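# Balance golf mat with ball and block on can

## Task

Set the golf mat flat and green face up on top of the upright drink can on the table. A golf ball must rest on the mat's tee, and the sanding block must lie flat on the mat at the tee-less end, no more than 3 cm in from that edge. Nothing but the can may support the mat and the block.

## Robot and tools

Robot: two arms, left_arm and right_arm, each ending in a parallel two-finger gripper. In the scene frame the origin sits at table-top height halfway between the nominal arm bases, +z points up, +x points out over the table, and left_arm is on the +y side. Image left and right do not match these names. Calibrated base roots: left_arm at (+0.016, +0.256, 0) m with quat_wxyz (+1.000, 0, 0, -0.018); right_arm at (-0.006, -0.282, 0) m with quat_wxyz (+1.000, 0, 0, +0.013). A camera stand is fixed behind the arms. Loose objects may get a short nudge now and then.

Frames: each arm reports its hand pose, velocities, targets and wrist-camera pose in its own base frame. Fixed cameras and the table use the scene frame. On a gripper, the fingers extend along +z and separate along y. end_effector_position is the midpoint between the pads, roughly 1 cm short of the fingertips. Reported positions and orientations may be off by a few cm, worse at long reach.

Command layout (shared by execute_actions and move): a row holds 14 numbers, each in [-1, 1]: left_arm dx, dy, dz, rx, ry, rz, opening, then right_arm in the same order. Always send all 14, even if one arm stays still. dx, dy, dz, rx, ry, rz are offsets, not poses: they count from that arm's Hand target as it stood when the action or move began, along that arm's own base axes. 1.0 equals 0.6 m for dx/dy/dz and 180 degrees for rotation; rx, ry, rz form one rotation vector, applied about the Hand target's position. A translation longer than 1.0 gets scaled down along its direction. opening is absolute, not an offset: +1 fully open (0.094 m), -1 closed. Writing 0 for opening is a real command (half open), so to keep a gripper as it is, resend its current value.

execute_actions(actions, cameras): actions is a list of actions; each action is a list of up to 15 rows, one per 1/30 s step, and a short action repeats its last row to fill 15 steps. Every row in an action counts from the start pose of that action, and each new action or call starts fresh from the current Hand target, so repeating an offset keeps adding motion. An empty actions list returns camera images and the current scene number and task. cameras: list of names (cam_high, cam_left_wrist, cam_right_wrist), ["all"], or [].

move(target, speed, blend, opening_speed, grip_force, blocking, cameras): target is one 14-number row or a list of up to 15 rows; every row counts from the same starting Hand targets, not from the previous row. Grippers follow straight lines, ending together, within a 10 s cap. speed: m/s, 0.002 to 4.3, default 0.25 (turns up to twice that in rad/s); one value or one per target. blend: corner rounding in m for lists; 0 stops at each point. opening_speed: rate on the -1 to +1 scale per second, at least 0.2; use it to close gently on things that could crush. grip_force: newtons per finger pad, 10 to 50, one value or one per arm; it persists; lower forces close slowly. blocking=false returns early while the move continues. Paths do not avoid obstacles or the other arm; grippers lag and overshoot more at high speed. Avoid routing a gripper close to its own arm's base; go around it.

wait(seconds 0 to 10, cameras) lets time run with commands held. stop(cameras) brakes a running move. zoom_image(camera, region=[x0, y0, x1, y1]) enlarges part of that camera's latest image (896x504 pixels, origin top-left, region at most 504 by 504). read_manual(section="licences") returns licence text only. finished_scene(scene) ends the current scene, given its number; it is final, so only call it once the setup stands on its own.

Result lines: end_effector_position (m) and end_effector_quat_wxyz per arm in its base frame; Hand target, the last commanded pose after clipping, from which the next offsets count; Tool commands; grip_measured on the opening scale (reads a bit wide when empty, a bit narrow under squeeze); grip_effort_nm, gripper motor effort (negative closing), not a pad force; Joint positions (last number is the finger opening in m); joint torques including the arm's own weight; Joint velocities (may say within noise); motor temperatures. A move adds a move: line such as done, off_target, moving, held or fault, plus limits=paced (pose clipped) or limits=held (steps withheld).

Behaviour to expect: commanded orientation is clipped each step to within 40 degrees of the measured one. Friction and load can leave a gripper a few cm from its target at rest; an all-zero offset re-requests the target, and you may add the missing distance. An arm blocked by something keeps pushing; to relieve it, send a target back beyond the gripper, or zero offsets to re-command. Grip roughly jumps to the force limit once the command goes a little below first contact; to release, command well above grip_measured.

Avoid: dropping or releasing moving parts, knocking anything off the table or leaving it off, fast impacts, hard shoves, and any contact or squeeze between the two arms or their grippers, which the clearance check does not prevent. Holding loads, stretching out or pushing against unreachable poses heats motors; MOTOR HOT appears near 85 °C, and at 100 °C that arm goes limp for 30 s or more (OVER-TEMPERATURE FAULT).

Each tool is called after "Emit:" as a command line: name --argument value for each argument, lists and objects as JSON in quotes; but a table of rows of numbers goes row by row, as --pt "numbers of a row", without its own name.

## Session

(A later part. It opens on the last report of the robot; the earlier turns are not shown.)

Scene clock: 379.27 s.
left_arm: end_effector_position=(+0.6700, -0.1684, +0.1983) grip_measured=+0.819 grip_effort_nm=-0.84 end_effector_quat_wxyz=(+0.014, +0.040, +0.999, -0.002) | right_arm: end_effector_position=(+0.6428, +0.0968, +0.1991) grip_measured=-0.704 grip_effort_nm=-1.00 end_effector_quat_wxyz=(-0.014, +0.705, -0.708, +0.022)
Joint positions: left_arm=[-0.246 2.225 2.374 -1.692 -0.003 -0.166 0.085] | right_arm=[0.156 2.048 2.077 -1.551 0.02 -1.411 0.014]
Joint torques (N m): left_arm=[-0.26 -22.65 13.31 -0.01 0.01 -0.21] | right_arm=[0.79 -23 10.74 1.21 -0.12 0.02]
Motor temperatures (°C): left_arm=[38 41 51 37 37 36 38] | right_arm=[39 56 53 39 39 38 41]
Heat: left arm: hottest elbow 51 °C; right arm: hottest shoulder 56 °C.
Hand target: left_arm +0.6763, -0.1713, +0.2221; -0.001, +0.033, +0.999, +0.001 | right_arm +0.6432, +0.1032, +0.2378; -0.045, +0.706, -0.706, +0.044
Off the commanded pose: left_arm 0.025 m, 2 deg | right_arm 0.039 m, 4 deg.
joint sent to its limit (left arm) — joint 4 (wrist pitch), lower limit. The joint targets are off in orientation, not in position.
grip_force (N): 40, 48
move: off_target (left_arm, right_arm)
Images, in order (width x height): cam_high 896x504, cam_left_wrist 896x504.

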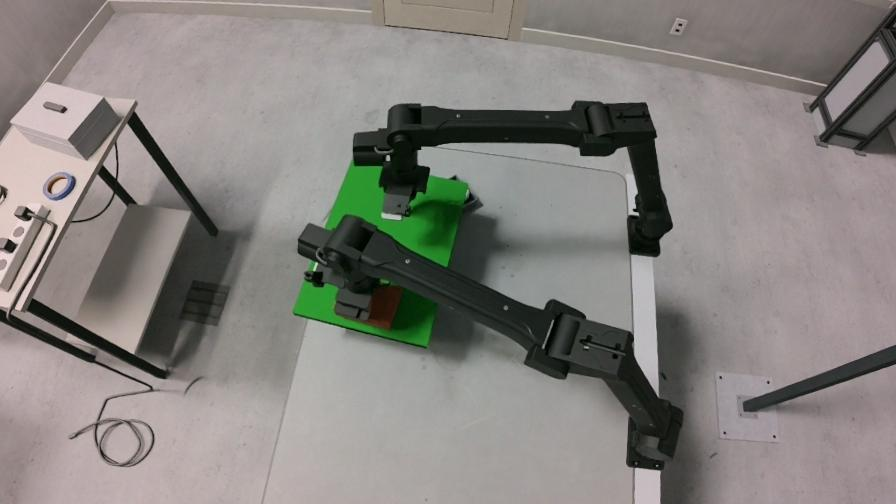

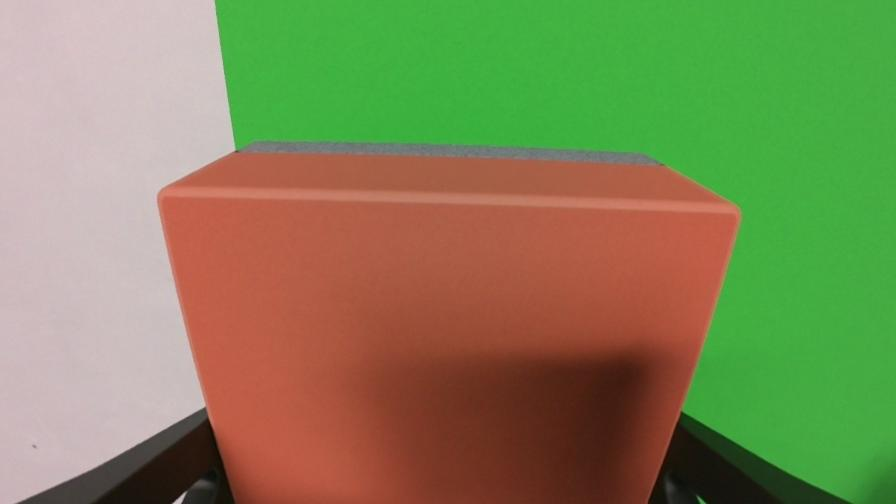

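Emit:
move --pt "0 0.01 -0.035 0 0 0 0.65 0 0 0 0 0 0 -0.75" --speed 0.05 --cameras '["cam_left_wrist"]'

Emit:
zoom_image --camera "cam_left_wrist" --region '[130, 60, 480, 300]'

Scene clock: 384.77 s.
left_arm: end_effector_position=(+0.6712, -0.1687, +0.1850) grip_measured=+0.819 grip_effort_nm=-0.84 end_effector_quat_wxyz=(+0.004, +0.040, +0.999, +0.001) | right_arm: end_effector_position=(+0.6428, +0.0968, +0.1991) grip_measured=-0.704 grip_effort_nm=-1.00 end_effector_quat_wxyz=(-0.014, +0.705, -0.708, +0.022)
Joint positions: left_arm=[-0.246 2.245 2.374 -1.692 -0.003 -0.166 0.085] | right_arm=[0.156 2.048 2.077 -1.551 0.02 -1.411 0.014]
Joint torques (N m): left_arm=[0.21 -22.83 11.9 0.05 0.02 -0.11] | right_arm=[1.03 -23.41 10.77 1.18 -0.12 0]
Motor temperatures (°C): left_arm=[38 42 51 37 37 36 38] | right_arm=[39 57 53 39 39 38 41]
Heat: left arm: hottest elbow 51 °C; right arm: hottest shoulder 57 °C.
Hand target: left_arm +0.6763, -0.1653, +0.2010; -0.001, +0.033, +0.999, +0.001 | right_arm +0.6432, +0.1032, +0.2378; -0.045, +0.706, -0.706, +0.044
Off the commanded pose: left_arm 0.017 m, 1 deg | right_arm 0.039 m, 4 deg.
joint sent to its limit (left arm) — joint 4 (wrist pitch), lower limit. The joint targets still meet the commanded pose.
grip_force (N): 40, 48
move: off_target (left_arm, right_arm)
Images, in order (width x height): cam_left_wrist 896x504.

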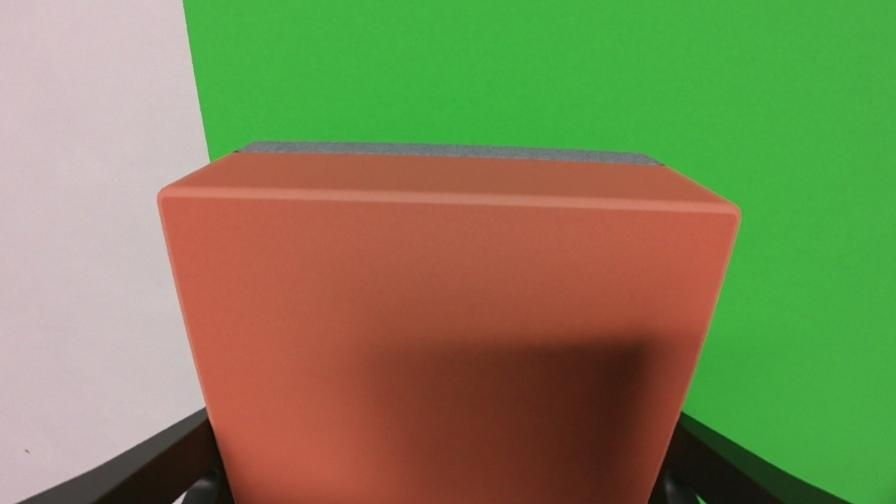

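Scaled by 1.440 from the camera's 896x504 image, which has a finer 1280x720 frame.

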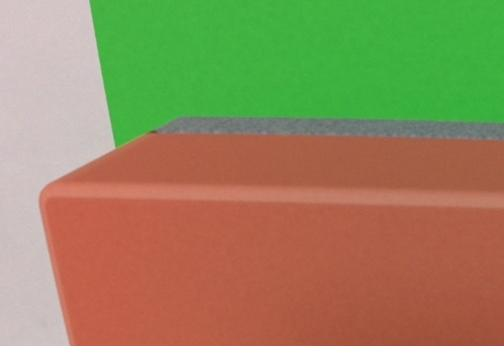

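Emit:
move --pt "0 0.012 -0.03 0 0 0 0.65 0 0 0 0 0 0 -0.75" --speed 0.04 --cameras '["cam_left_wrist"]'

Scene clock: 417.23 s.
left_arm: end_effector_position=(+0.6716, -0.1685, +0.1797) grip_measured=+0.819 grip_effort_nm=-0.84 end_effector_quat_wxyz=(+0.000, +0.040, +0.999, +0.001) | right_arm: end_effector_position=(+0.6428, +0.0970, +0.1993) grip_measured=-0.704 grip_effort_nm=-1.00 end_effector_quat_wxyz=(-0.014, +0.705, -0.709, +0.022)
Joint positions: left_arm=[-0.245 2.253 2.374 -1.692 -0.001 -0.166 0.085] | right_arm=[0.156 2.048 2.077 -1.551 0.019 -1.41 0.014]
Joint torques (N m): left_arm=[1.03 -22.24 10.96 0.03 -0.06 -0.05] | right_arm=[1.14 -23.3 10.77 1.22 -0.11 0.01]
Motor temperatures (°C): left_arm=[38 45 54 37 37 36 38] | right_arm=[39 58 53 39 39 38 41]
Heat: left arm: hottest elbow 54 °C; right arm: hottest shoulder 58 °C.
Hand target: left_arm +0.6763, -0.1582, +0.1830; -0.001, +0.033, +0.999, +0.001 | right_arm +0.6433, +0.1033, +0.2376; -0.045, +0.705, -0.706, +0.043
Off the commanded pose: left_arm 0.012 m, 1 deg | right_arm 0.039 m, 4 deg.
joint sent to its limit (left arm) — joint 4 (wrist pitch), lower limit. The joint targets still meet the commanded pose.
grip_force (N): 40, 48
move: off_target (left_arm, right_arm)
Images, in order (width x height): cam_left_wrist 896x504.

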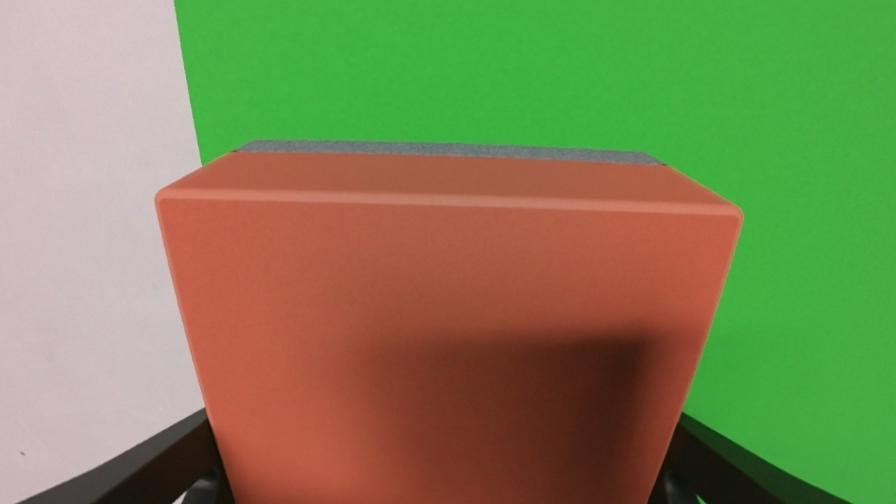

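Emit:
move --pt "0 -0.014 -0.008 0 0 0 0.65 0 0 0 0 0 0 -0.75" --pt "0 -0.014 -0.008 0 0 0 1 0 0 0 0 0 0 -0.75" --speed 0.04 --opening_speed 0.3 --cameras '["all"]'

Emit:
zoom_image --camera "cam_left_wrist" --region '[130, 100, 780, 504]'

Scene clock: 423.50 s.
left_arm: end_effector_position=(+0.6714, -0.1685, +0.1791) grip_measured=+0.997 grip_effort_nm=0.11 end_effector_quat_wxyz=(-0.001, +0.040, +0.999, +0.001) | right_arm: end_effector_position=(+0.6418, +0.0990, +0.2065) grip_measured=-0.704 grip_effort_nm=-1.00 end_effector_quat_wxyz=(-0.019, +0.706, -0.708, +0.027)
Joint positions: left_arm=[-0.245 2.254 2.374 -1.693 -0.001 -0.166 0.094] | right_arm=[0.159 2.036 2.077 -1.55 0.021 -1.409 0.014]
Joint torques (N m): left_arm=[-0.03 -21.66 11.62 0.08 -0.01 -0.13] | right_arm=[0.85 -22.59 11.03 1.06 -0.16 0.02]
Motor temperatures (°C): left_arm=[38 45 54 37 37 36 38] | right_arm=[39 57 53 39 39 38 41]
Heat: left arm: hottest elbow 54 °C; right arm: hottest shoulder 57 °C.
Hand target: left_arm +0.6763, -0.1666, +0.1783; -0.001, +0.033, +0.999, +0.001 | right_arm +0.6432, +0.1033, +0.2377; -0.045, +0.706, -0.706, +0.044
Off the commanded pose: left_arm 0.005 m, 1 deg | right_arm 0.031 m, 4 deg.
joint sent to its limit (left arm) — joint 4 (wrist pitch), lower limit. The joint targets still meet the commanded pose.
grip_force (N): 40, 48
move: off_target (right_arm)

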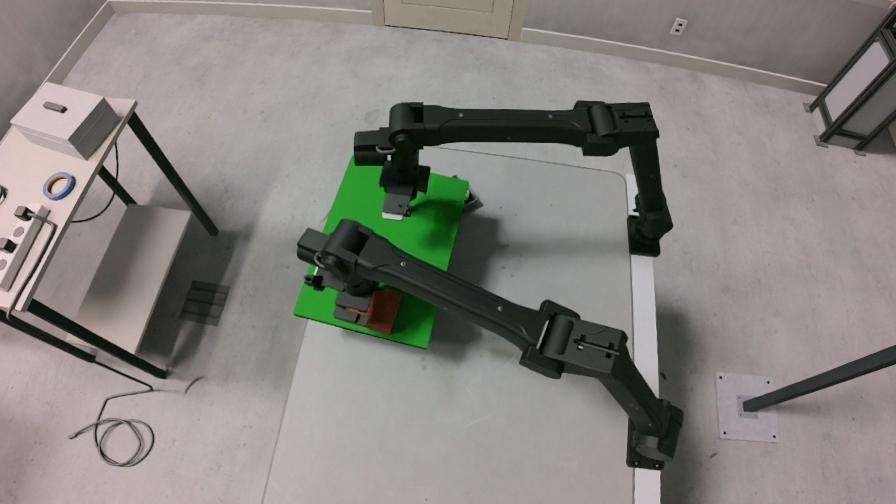

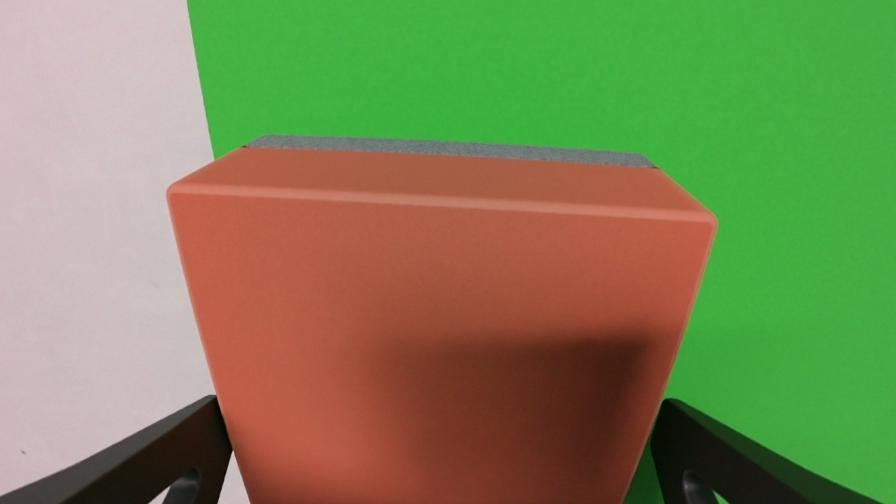

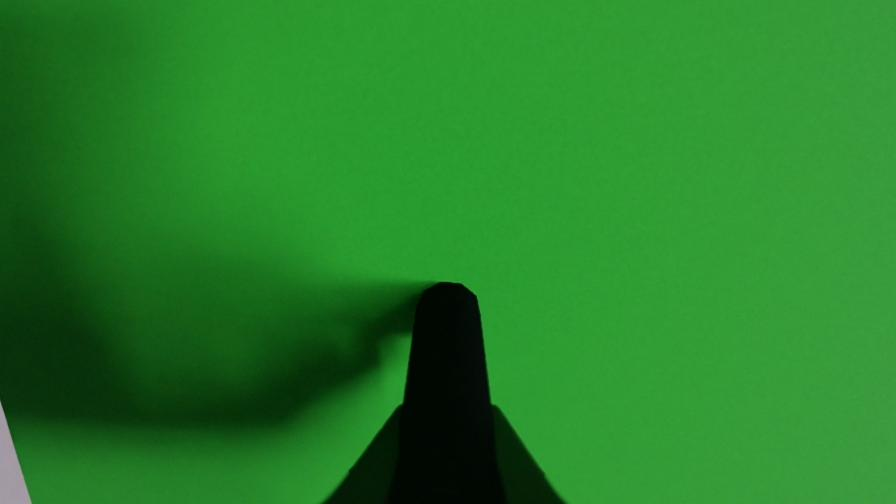

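Region (130, 100, 780, 504) is 650x404 pixels. A region can be at most 504 by 504 pixels.

Emit:
move --pt "-0.005 0 0.15 0 0 0 1 0 0 0 0 0 0 -0.75" --pt "-0.45 0.2 0.2 0 0 0 0.5 0 0 0 0 0 0 -0.75" --speed '[0.1,0.25]' --cameras '["all"]'

Emit:
zoom_image --camera "cam_high" --region '[260, 120, 500, 360]'

Scene clock: 432.43 s.
left_arm: end_effector_position=(+0.4090, -0.0516, +0.3037) grip_measured=+0.502 grip_effort_nm=-0.10 end_effector_quat_wxyz=(+0.011, +0.031, +0.999, +0.000) | right_arm: end_effector_position=(+0.6418, +0.0990, +0.2065) grip_measured=-0.704 grip_effort_nm=-1.00 end_effector_quat_wxyz=(-0.019, +0.706, -0.708, +0.027)
Joint positions: left_arm=[-0.125 1.405 1.501 -1.643 -0.002 -0.063 0.071] | right_arm=[0.159 2.036 2.077 -1.55 0.021 -1.409 0.014]
Joint torques (N m): left_arm=[0.62 -10.05 8.95 0.02 -0.04 0.07] | right_arm=[0.85 -22.24 10.95 1.11 -0.15 0]
Motor temperatures (°C): left_arm=[38 45 53 37 37 36 38] | right_arm=[39 55 53 39 39 38 41]
Heat: left arm: hottest elbow 53 °C; right arm: hottest shoulder 55 °C.
Hand target: left_arm +0.4064, -0.0465, +0.2983; +0.000, +0.033, +0.999, +0.001 | right_arm +0.6432, +0.1033, +0.2377; -0.045, +0.706, -0.706, +0.044
Off the commanded pose: left_arm 0.008 m, 1 deg | right_arm 0.031 m, 4 deg.
grip_force (N): 40, 48
move: off_target (right_arm)

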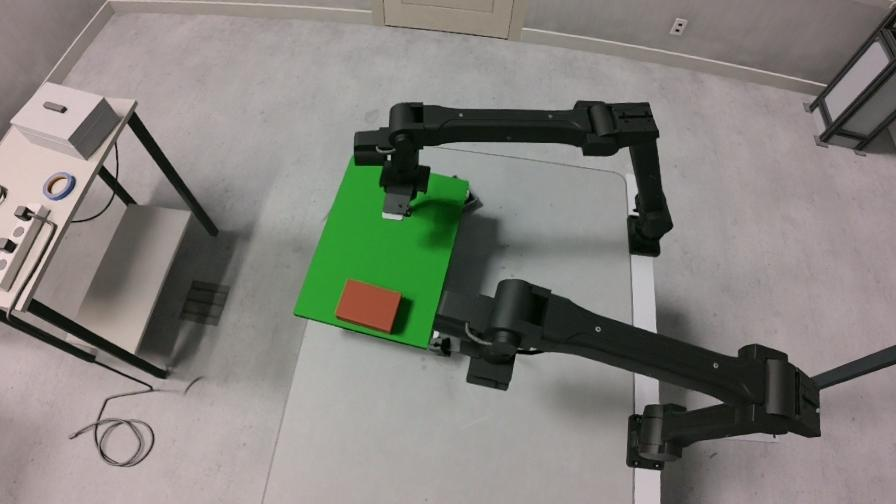

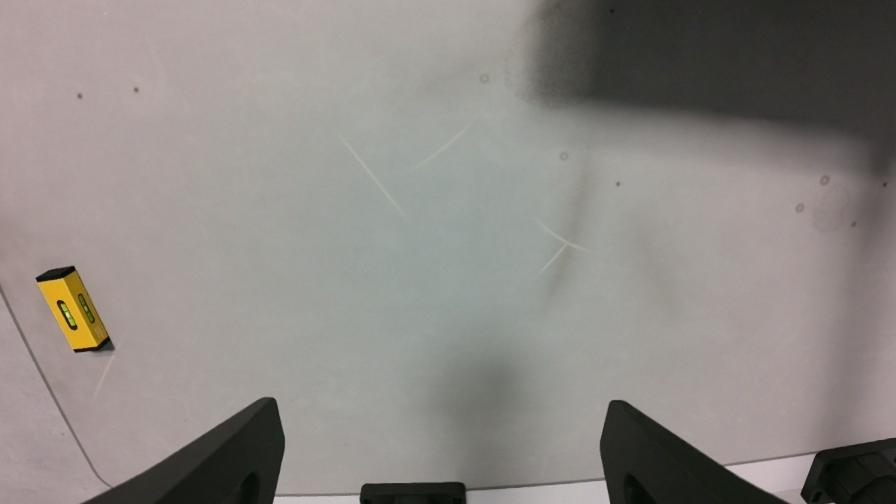

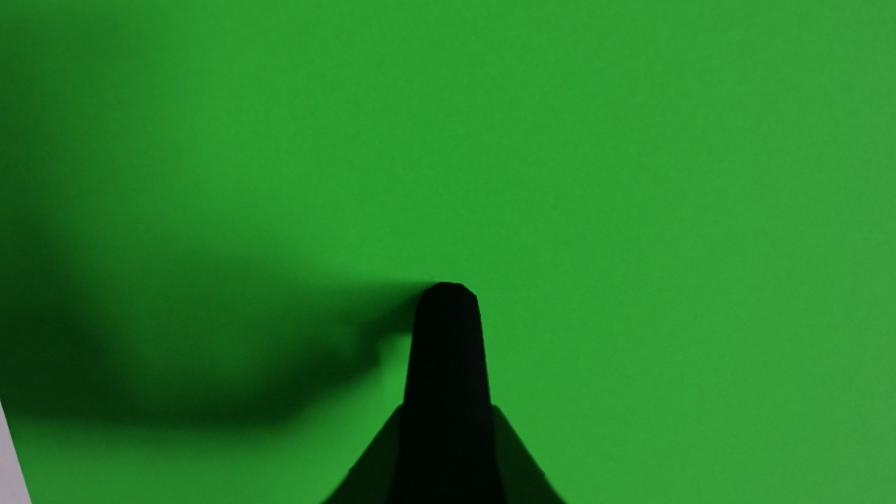

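Scaled by 2.100 from the camera's 896x504 image, which has a finer 1280x720 frame.

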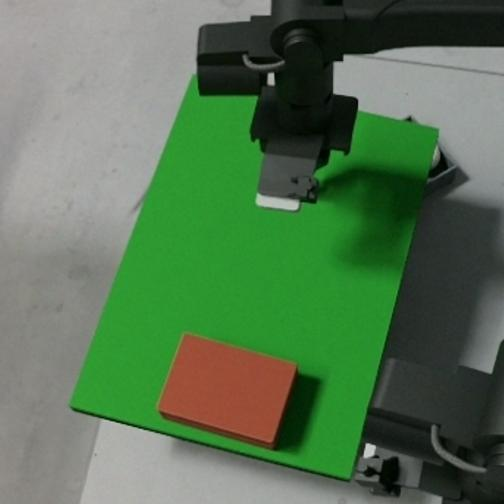

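Emit:
move --pt "-0.052 -0.264 -0.235 0.393 -0.358 -0.390 0.5 0 0 0 0 0 0 -0.75" --pt "-0.052 -0.264 -0.282 0.393 -0.358 -0.390 0.5 0 0 0 0 0 0 -0.75" --speed '[0.3,0.2]' --blend '[0.02,0]' --cameras '["cam_left_wrist"]'

Scene clock: 444.80 s.
left_arm: end_effector_position=(+0.3768, -0.2054, +0.1340) grip_measured=+0.502 grip_effort_nm=-0.10 end_effector_quat_wxyz=(+0.455, +0.518, +0.499, +0.526) | right_arm: end_effector_position=(+0.6418, +0.0990, +0.2065) grip_measured=-0.704 grip_effort_nm=-1.00 end_effector_quat_wxyz=(-0.019, +0.706, -0.708, +0.027)
Joint positions: left_arm=[-0.811 1.603 0.35 1.2 -0.863 1.622 0.071] | right_arm=[0.159 2.036 2.077 -1.55 0.021 -1.409 0.014]
Joint torques (N m): left_arm=[-0.38 -6.24 4.15 2.29 0.09 0.03] | right_arm=[0.56 -22.3 10.99 1.07 -0.14 0]
Heat: left arm: hottest elbow 52 °C; right arm: hottest shoulder 54 °C.
Hand target: left_arm +0.3751, -0.2049, +0.1290; +0.450, +0.525, +0.493, +0.528 | right_arm +0.6432, +0.1033, +0.2377; -0.045, +0.706, -0.706, +0.044
Off the commanded pose: left_arm 0.005 m, 1 deg | right_arm 0.031 m, 4 deg.
grip_force (N): 40, 48
move: off_target (right_arm); blend cut to 0.0141 m at target 1
Images, in order (width x height): cam_left_wrist 896x504.

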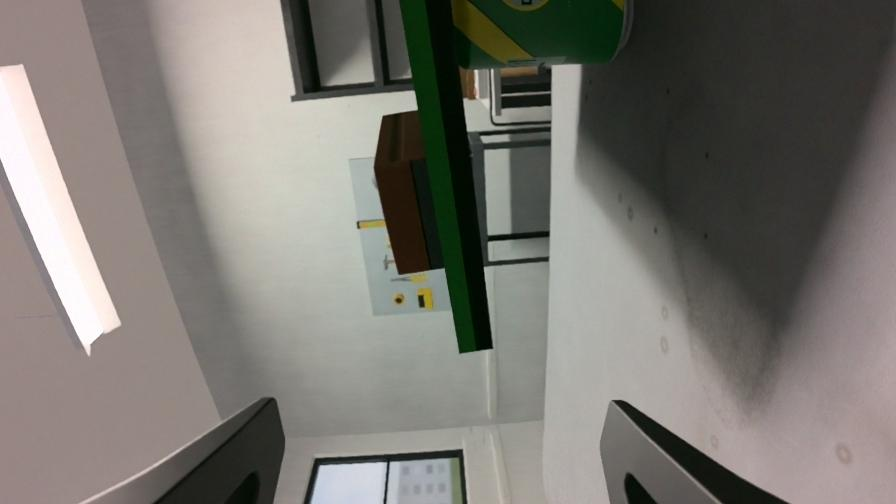

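Emit:
move --pt "0.287 -0.01 -0.006 0 0 0 0.5 0 0 0 0 0 0 -0.75" --speed 0.1 --cameras '["cam_left_wrist","cam_high"]'

Scene clock: 449.30 s.
left_arm: end_effector_position=(+0.5351, -0.2104, +0.1279) grip_measured=+0.502 grip_effort_nm=-0.10 end_effector_quat_wxyz=(+0.457, +0.522, +0.495, +0.523) | right_arm: end_effector_position=(+0.6418, +0.0990, +0.2065) grip_measured=-0.704 grip_effort_nm=-1.00 end_effector_quat_wxyz=(-0.019, +0.706, -0.708, +0.027)
Joint positions: left_arm=[-0.541 1.82 0.701 1.078 -0.581 1.643 0.071] | right_arm=[0.159 2.036 2.077 -1.55 0.021 -1.409 0.014]
Joint torques (N m): left_arm=[0.32 -11.28 8.35 1.21 0.02 0] | right_arm=[0.67 -22.07 10.92 1.13 -0.12 -0.01]
Heat: left arm: hottest elbow 51 °C; right arm: hottest shoulder 54 °C.
Hand target: left_arm +0.5474, -0.2109, +0.1255; +0.450, +0.525, +0.493, +0.528 | right_arm +0.6432, +0.1033, +0.2377; -0.045, +0.706, -0.706, +0.044
Off the commanded pose: left_arm 0.012 m, 1 deg | right_arm 0.031 m, 4 deg.
grip_force (N): 40, 48
move: off_target (left_arm, right_arm)
Images, in order (width x height): cam_high 896x504, cam_left_wrist 896x504.

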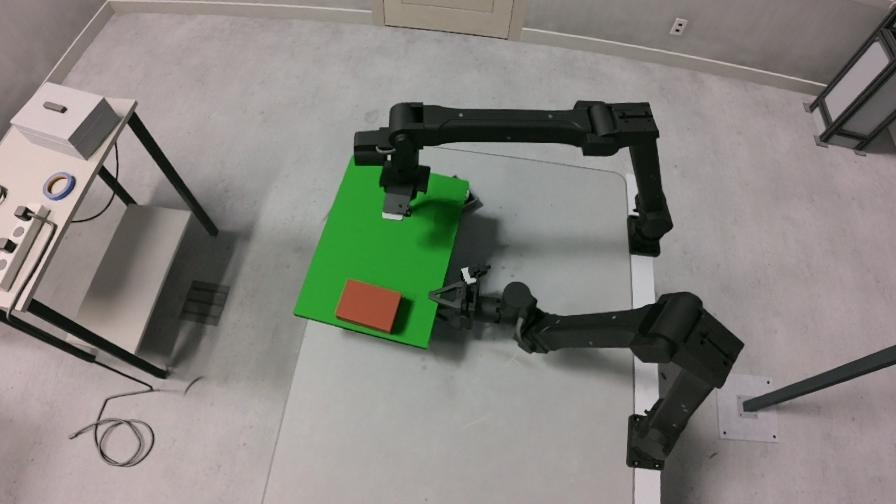

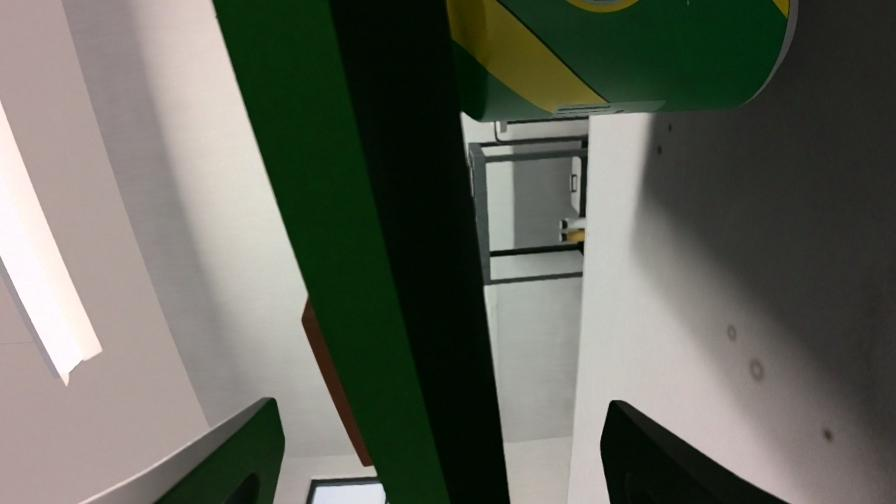

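Emit:
move --pt "0 0 0.003 -0.042 0 0 0.3 0 0 0 0 0 0 -0.75" --pt "0 0 0.003 -0.042 0 0 -0.75 0 0 0 0 0 0 -0.75" --speed 0.06 --opening_speed 0.4 --grip_force '[50,48]' --cameras '["cam_left_wrist"]'

Scene clock: 461.63 s.
left_arm: end_effector_position=(+0.5359, -0.2117, +0.1252) grip_measured=-0.597 grip_effort_nm=-1.00 end_effector_quat_wxyz=(+0.483, +0.499, +0.524, +0.493) | right_arm: end_effector_position=(+0.6418, +0.0989, +0.2065) grip_measured=-0.704 grip_effort_nm=-1.00 end_effector_quat_wxyz=(-0.019, +0.705, -0.708, +0.027)
Joint positions: left_arm=[-0.54 1.82 0.703 1.062 -0.573 1.527 0.019] | right_arm=[0.159 2.036 2.077 -1.55 0.022 -1.408 0.014]
Joint torques (N m): left_arm=[-0.03 -11.93 8.21 1.31 0.04 -0.16] | right_arm=[0.44 -22.36 10.92 0.96 -0.21 0.01]
Heat: left arm: hottest elbow 50 °C; right arm: hottest shoulder 53 °C.
Hand target: left_arm +0.5473, -0.2111, +0.1272; +0.484, +0.494, +0.526, +0.495 | right_arm +0.6432, +0.1033, +0.2377; -0.045, +0.706, -0.706, +0.044
Off the commanded pose: left_arm 0.012 m, 1 deg | right_arm 0.031 m, 4 deg.
grip_force (N): 50, 48
move: off_target (left_arm, right_arm); target 2's new opening was sent with left_arm's hand 0.013 m and 1 deg from that target
Images, in order (width x height): cam_left_wrist 896x504.

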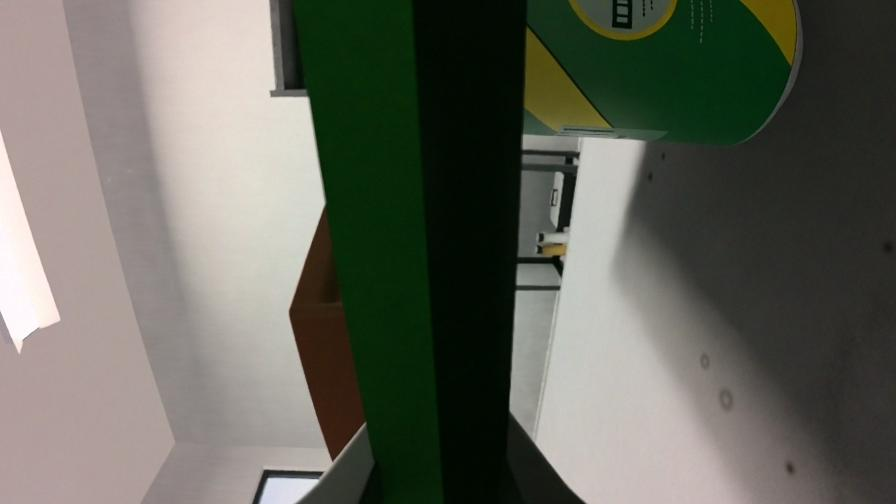

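Emit:
move --pt "0 0 0.055 0.006 0 0 -0.75 0 0 0.04 0 0 0 -0.75" --pt "0 -0.055 0.055 0.013 0 0 -0.75 0 -0.055 0.038 0 0 0 -0.75" --speed 0.06 --cameras '["all"]'

Scene clock: 466.20 s.
left_arm: end_effector_position=(+0.5306, -0.2308, +0.1370) grip_measured=-0.599 grip_effort_nm=-1.03 end_effector_quat_wxyz=(+0.462, +0.515, +0.528, +0.493) | right_arm: end_effector_position=(+0.6361, +0.0764, +0.2075) grip_measured=-0.704 grip_effort_nm=-1.01 end_effector_quat_wxyz=(-0.005, +0.701, -0.713, +0.015)
Joint positions: left_arm=[-0.587 1.764 0.728 0.927 -0.629 1.526 0.019] | right_arm=[0.125 2.036 2.081 -1.589 0.018 -1.428 0.014]
Joint torques (N m): left_arm=[-0.91 -12.92 10.96 1.83 -0.43 0.14] | right_arm=[-0.73 -23.36 13.93 0.54 -0.15 -0.27]
Heat: left arm: hottest elbow 50 °C; right arm: hottest shoulder 53 °C.
Hand target: left_arm +0.5474, -0.2440, +0.1602; +0.473, +0.504, +0.516, +0.505 | right_arm +0.6433, +0.0702, +0.2605; -0.045, +0.705, -0.706, +0.044
Off the commanded pose: left_arm 0.032 m, 3 deg | right_arm 0.054 m, 6 deg.
grip_force (N): 50, 48
move: off_target (left_arm, right_arm)

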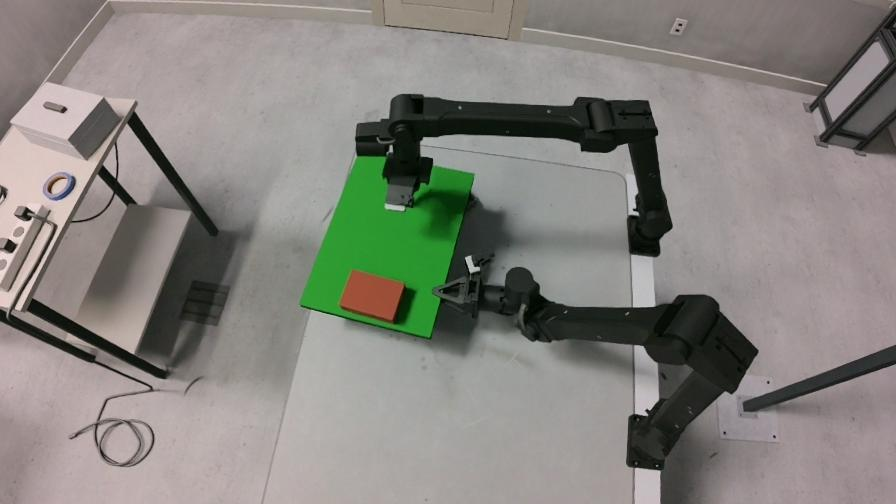

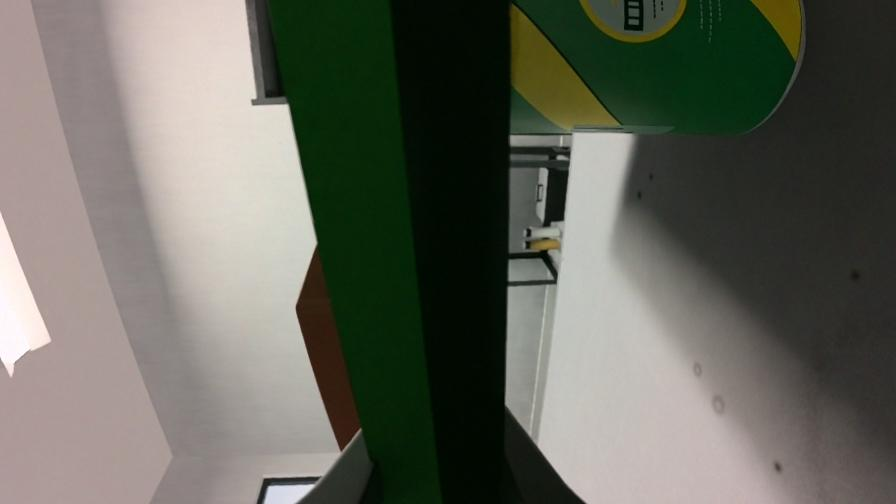

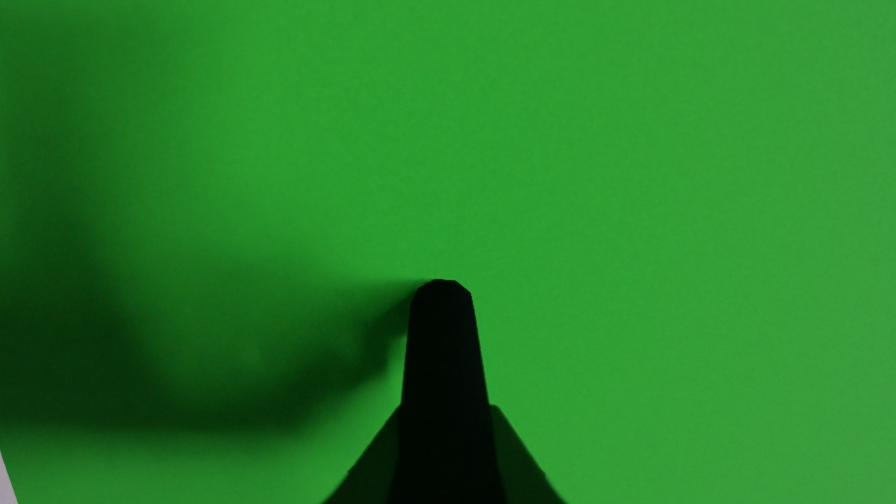

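Emit:
move --pt "0 0 0.05 0 0 0 -0.75 0 0 0.055 0 0 0 -0.75" --speed 0.06 --cameras '["cam_left_wrist","cam_high"]'

Scene clock: 472.10 s.
left_arm: end_effector_position=(+0.5302, -0.2340, +0.1538) grip_measured=-0.599 grip_effort_nm=-1.03 end_effector_quat_wxyz=(+0.459, +0.520, +0.530, +0.488) | right_arm: end_effector_position=(+0.6290, +0.0735, +0.2278) grip_measured=-0.704 grip_effort_nm=-1.01 end_effector_quat_wxyz=(+0.007, +0.700, -0.714, +0.006)
Joint positions: left_arm=[-0.592 1.708 0.74 0.84 -0.629 1.516 0.019] | right_arm=[0.122 2.042 2.143 -1.675 0.018 -1.429 0.014]
Joint torques (N m): left_arm=[-0.32 -14.21 11.51 1.7 -0.5 0.24] | right_arm=[-0.32 -22.65 17.72 0.23 -0.18 -0.28]
Heat: left arm: hottest elbow 50 °C; right arm: hottest shoulder 53 °C.
Hand target: left_arm +0.5473, -0.2439, +0.1902; +0.473, +0.504, +0.516, +0.505 | right_arm +0.6432, +0.0701, +0.2934; -0.045, +0.705, -0.706, +0.043
Off the commanded pose: left_arm 0.041 m, 4 deg | right_arm 0.067 m, 7 deg.
grip_force (N): 50, 48
move: off_target (left_arm, right_arm)
Images, in order (width x height): cam_high 896x504, cam_left_wrist 896x504.

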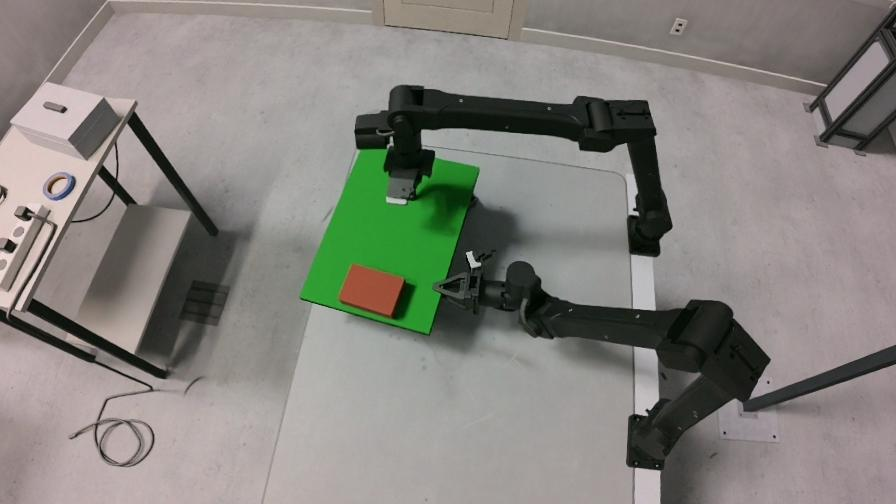

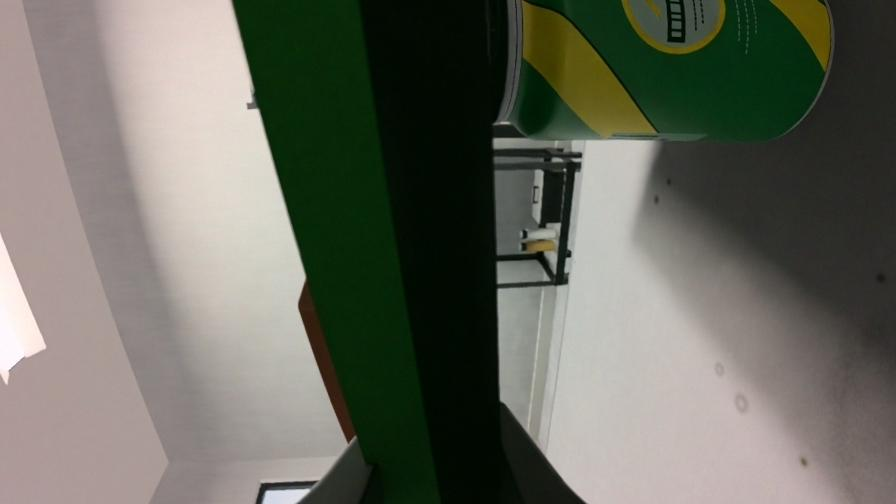

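Emit:
move --pt "0 -0.045 0 0 0 0 -0.75 0 -0.045 0 0 0 0 -0.75" --speed 0.06 --cameras '["cam_left_wrist","cam_high"]'

Scene clock: 478.43 s.
left_arm: end_effector_position=(+0.5298, -0.2585, +0.1591) grip_measured=-0.599 grip_effort_nm=-1.03 end_effector_quat_wxyz=(+0.459, +0.519, +0.528, +0.490) | right_arm: end_effector_position=(+0.6311, +0.0485, +0.2279) grip_measured=-0.704 grip_effort_nm=-1.00 end_effector_quat_wxyz=(+0.006, +0.699, -0.715, +0.004)
Joint positions: left_arm=[-0.639 1.723 0.781 0.815 -0.675 1.515 0.019] | right_arm=[0.081 2.042 2.143 -1.677 0.014 -1.468 0.014]
Joint torques (N m): left_arm=[-1.03 -13.45 12.04 1.7 -0.56 0.27] | right_arm=[-0.56 -23.24 16.58 0.4 -0.16 -0.31]
Motor temperatures (°C): left_arm=[37 42 50 37 37 36 38] | right_arm=[39 52 55 39 39 38 41]
Heat: left arm: hottest elbow 50 °C; right arm: hottest elbow 55 °C.
Hand target: left_arm +0.5474, -0.2709, +0.1901; +0.473, +0.504, +0.516, +0.505 | right_arm +0.6432, +0.0432, +0.2934; -0.045, +0.706, -0.706, +0.044
Off the commanded pose: left_arm 0.038 m, 3 deg | right_arm 0.067 m, 7 deg.
grip_force (N): 50, 48
move: off_target (left_arm, right_arm)
Images, in order (width x height): cam_high 896x504, cam_left_wrist 896x504.

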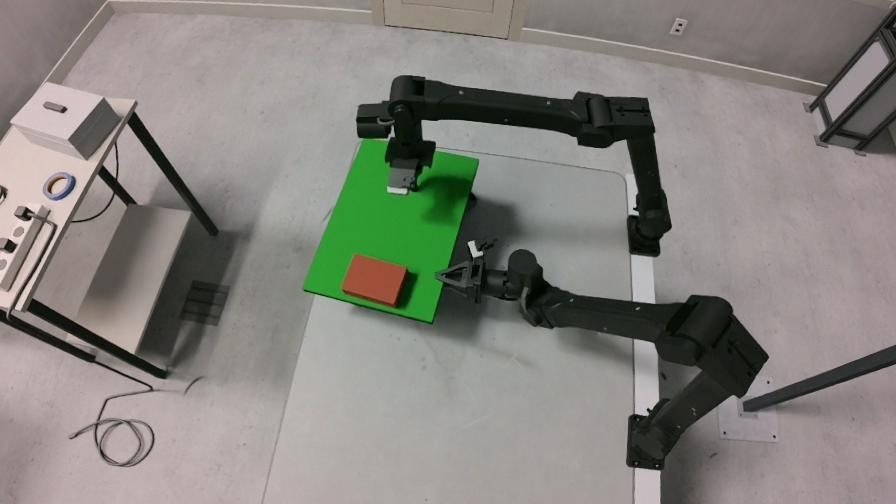

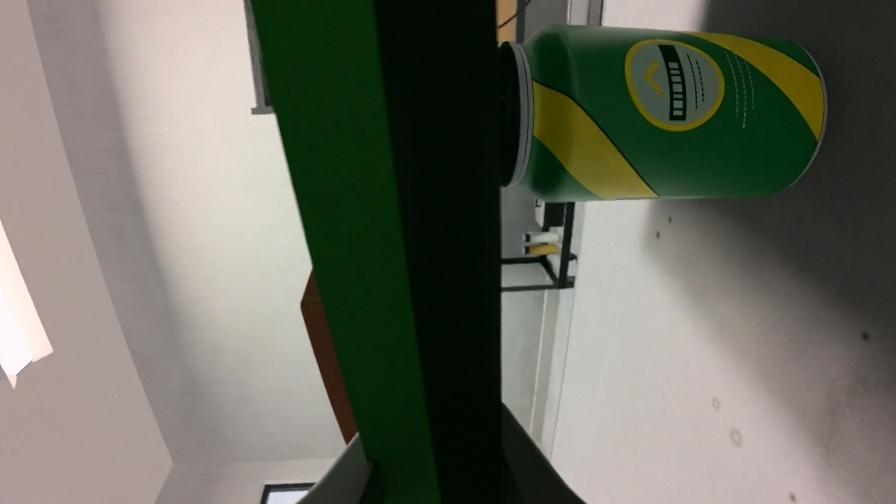

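Emit:
move --pt "-0.008 0 -0.035 0 0 0 -0.75 -0.008 0 -0.035 0 0 0 -0.75" --pt "-0.008 0 -0.062 0 0 0 -0.75 -0.008 0 -0.07 0 0 0 -0.75" --speed 0.05 --cameras '["cam_left_wrist","cam_high"]'

Scene clock: 487.47 s.
left_arm: end_effector_position=(+0.5316, -0.2604, +0.1375) grip_measured=-0.599 grip_effort_nm=-1.03 end_effector_quat_wxyz=(+0.461, +0.514, +0.528, +0.495) | right_arm: end_effector_position=(+0.6353, +0.0477, +0.2050) grip_measured=-0.704 grip_effort_nm=-1.00 end_effector_quat_wxyz=(-0.007, +0.701, -0.713, +0.014)
Joint positions: left_arm=[-0.642 1.795 0.781 0.903 -0.687 1.522 0.019] | right_arm=[0.079 2.022 2.052 -1.571 0.012 -1.476 0.014]
Joint torques (N m): left_arm=[-1.2 -12.51 9.96 2.58 -0.32 0.11] | right_arm=[-0.62 -23.59 11.03 1.24 -0.18 -0.21]
Motor temperatures (°C): left_arm=[37 41 51 37 37 36 39] | right_arm=[39 52 56 39 39 38 41]
Heat: left arm: hottest elbow 51 °C; right arm: hottest elbow 56 °C.
Hand target: left_arm +0.5425, -0.2710, +0.1530; +0.473, +0.504, +0.516, +0.505 | right_arm +0.6384, +0.0433, +0.2515; -0.045, +0.706, -0.706, +0.044
Off the commanded pose: left_arm 0.022 m, 3 deg | right_arm 0.047 m, 6 deg.
grip_force (N): 50, 48
move: off_target (left_arm, right_arm)
Images, in order (width x height): cam_high 896x504, cam_left_wrist 896x504.

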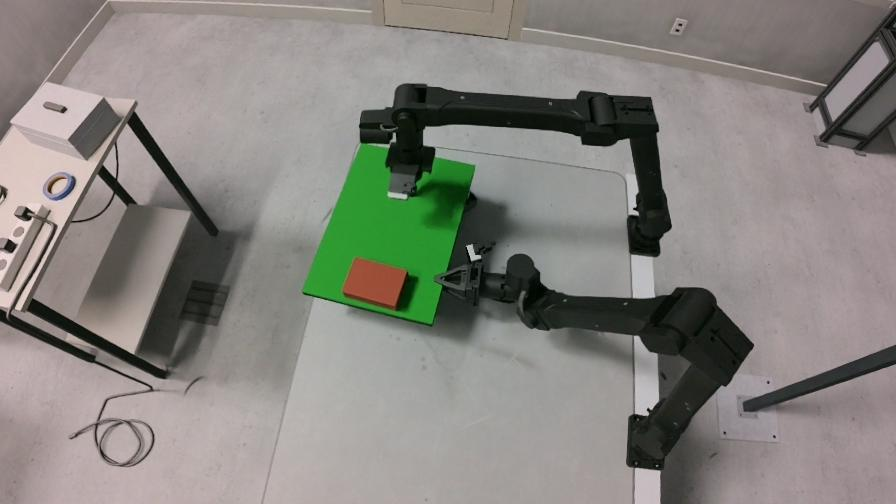

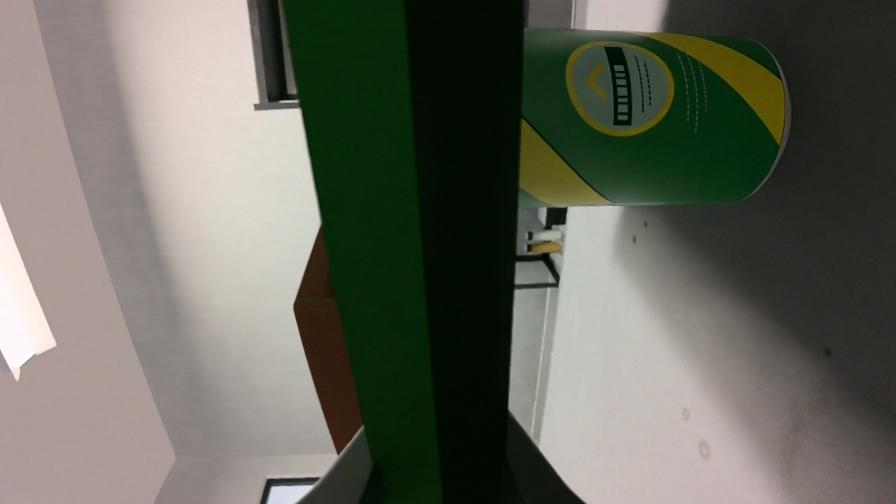

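Emit:
move --pt "-0.005 0 -0.022 0 0 0 -0.75 -0.01 0 -0.03 0 0 0 -0.75" --speed 0.05 --cameras '["cam_left_wrist"]'

Scene clock: 493.40 s.
left_arm: end_effector_position=(+0.5317, -0.2612, +0.1343) grip_measured=-0.599 grip_effort_nm=-1.03 end_effector_quat_wxyz=(+0.465, +0.509, +0.523, +0.501) | right_arm: end_effector_position=(+0.6319, +0.0455, +0.2000) grip_measured=-0.704 grip_effort_nm=-1.00 end_effector_quat_wxyz=(-0.019, +0.701, -0.713, +0.023)
Joint positions: left_arm=[-0.645 1.818 0.781 0.951 -0.694 1.54 0.019] | right_arm=[0.076 1.987 1.982 -1.507 0.012 -1.478 0.014]
Joint torques (N m): left_arm=[-0.97 -11.05 8.92 2.32 -0.11 -0.02] | right_arm=[-0.09 -22.42 10.21 1.31 -0.2 -0.22]
Motor temperatures (°C): left_arm=[37 41 51 37 37 36 39] | right_arm=[39 52 55 39 38 38 41]
Heat: left arm: hottest elbow 51 °C; right arm: hottest elbow 55 °C.
Hand target: left_arm +0.5395, -0.2709, +0.1399; +0.473, +0.504, +0.516, +0.505 | right_arm +0.6324, +0.0433, +0.2334; -0.045, +0.706, -0.706, +0.044
Off the commanded pose: left_arm 0.014 m, 1 deg | right_arm 0.034 m, 4 deg.
grip_force (N): 50, 48
move: off_target (left_arm, right_arm)
Images, in order (width x height): cam_left_wrist 896x504.

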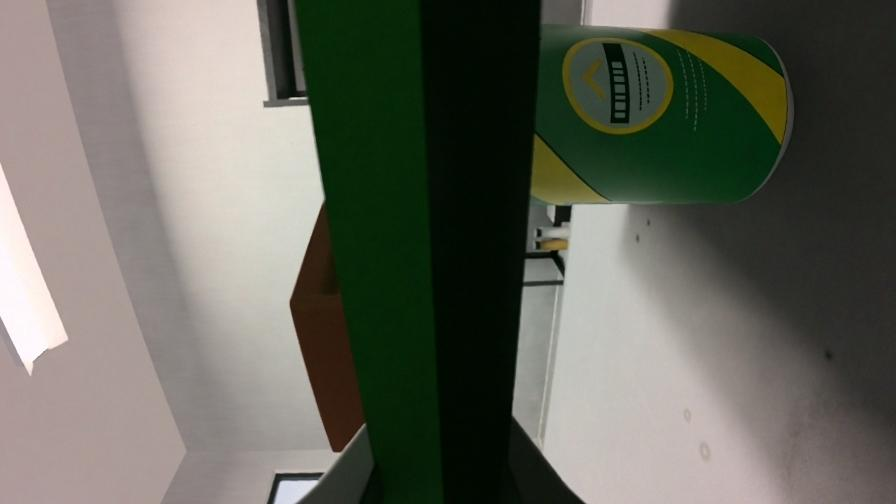

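Emit:
move --pt "0 0 0 0 0 0 -0.75 0 0 -0.022 0 0 0 -0.75" --pt "0 0 0 0 0 0 -0.25 0 0 -0.022 0 0 0 -0.75" --speed 0.04 --opening_speed 0.3 --cameras '["cam_left_wrist"]'

Scene clock: 498.87 s.
left_arm: end_effector_position=(+0.5316, -0.2615, +0.1332) grip_measured=-0.253 grip_effort_nm=0.11 end_effector_quat_wxyz=(+0.462, +0.512, +0.521, +0.503) | right_arm: end_effector_position=(+0.6305, +0.0439, +0.1961) grip_measured=-0.704 grip_effort_nm=-1.00 end_effector_quat_wxyz=(-0.024, +0.699, -0.714, +0.027)
Joint positions: left_arm=[-0.646 1.821 0.781 0.954 -0.695 1.549 0.035] | right_arm=[0.073 1.972 1.948 -1.475 0.01 -1.478 0.014]
Joint torques (N m): left_arm=[-0.56 -11.99 8.84 2.4 -0.09 -0.11] | right_arm=[0.26 -21.3 10.35 1.22 -0.16 -0.23]
Motor temperatures (°C): left_arm=[37 41 51 37 37 36 39] | right_arm=[39 53 55 39 38 38 41]
Heat: left arm: hottest elbow 51 °C; right arm: hottest elbow 55 °C.
Hand target: left_arm +0.5395, -0.2709, +0.1398; +0.473, +0.504, +0.516, +0.505 | right_arm +0.6325, +0.0433, +0.2204; -0.045, +0.706, -0.706, +0.044
Off the commanded pose: left_arm 0.014 m, 2 deg | right_arm 0.024 m, 3 deg.
grip_force (N): 50, 48
move: off_target (left_arm, right_arm); target 2's new opening was sent with left_arm's hand 0.014 m and 2 deg from that target
Images, in order (width x height): cam_left_wrist 896x504.

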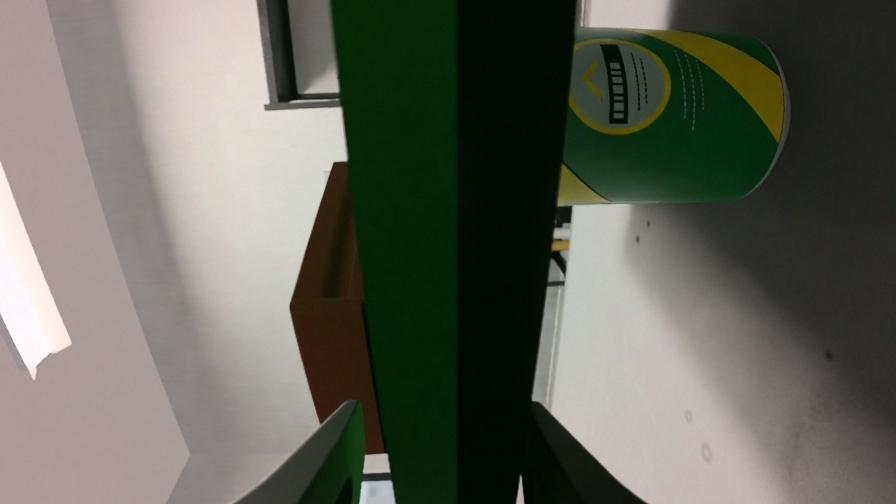

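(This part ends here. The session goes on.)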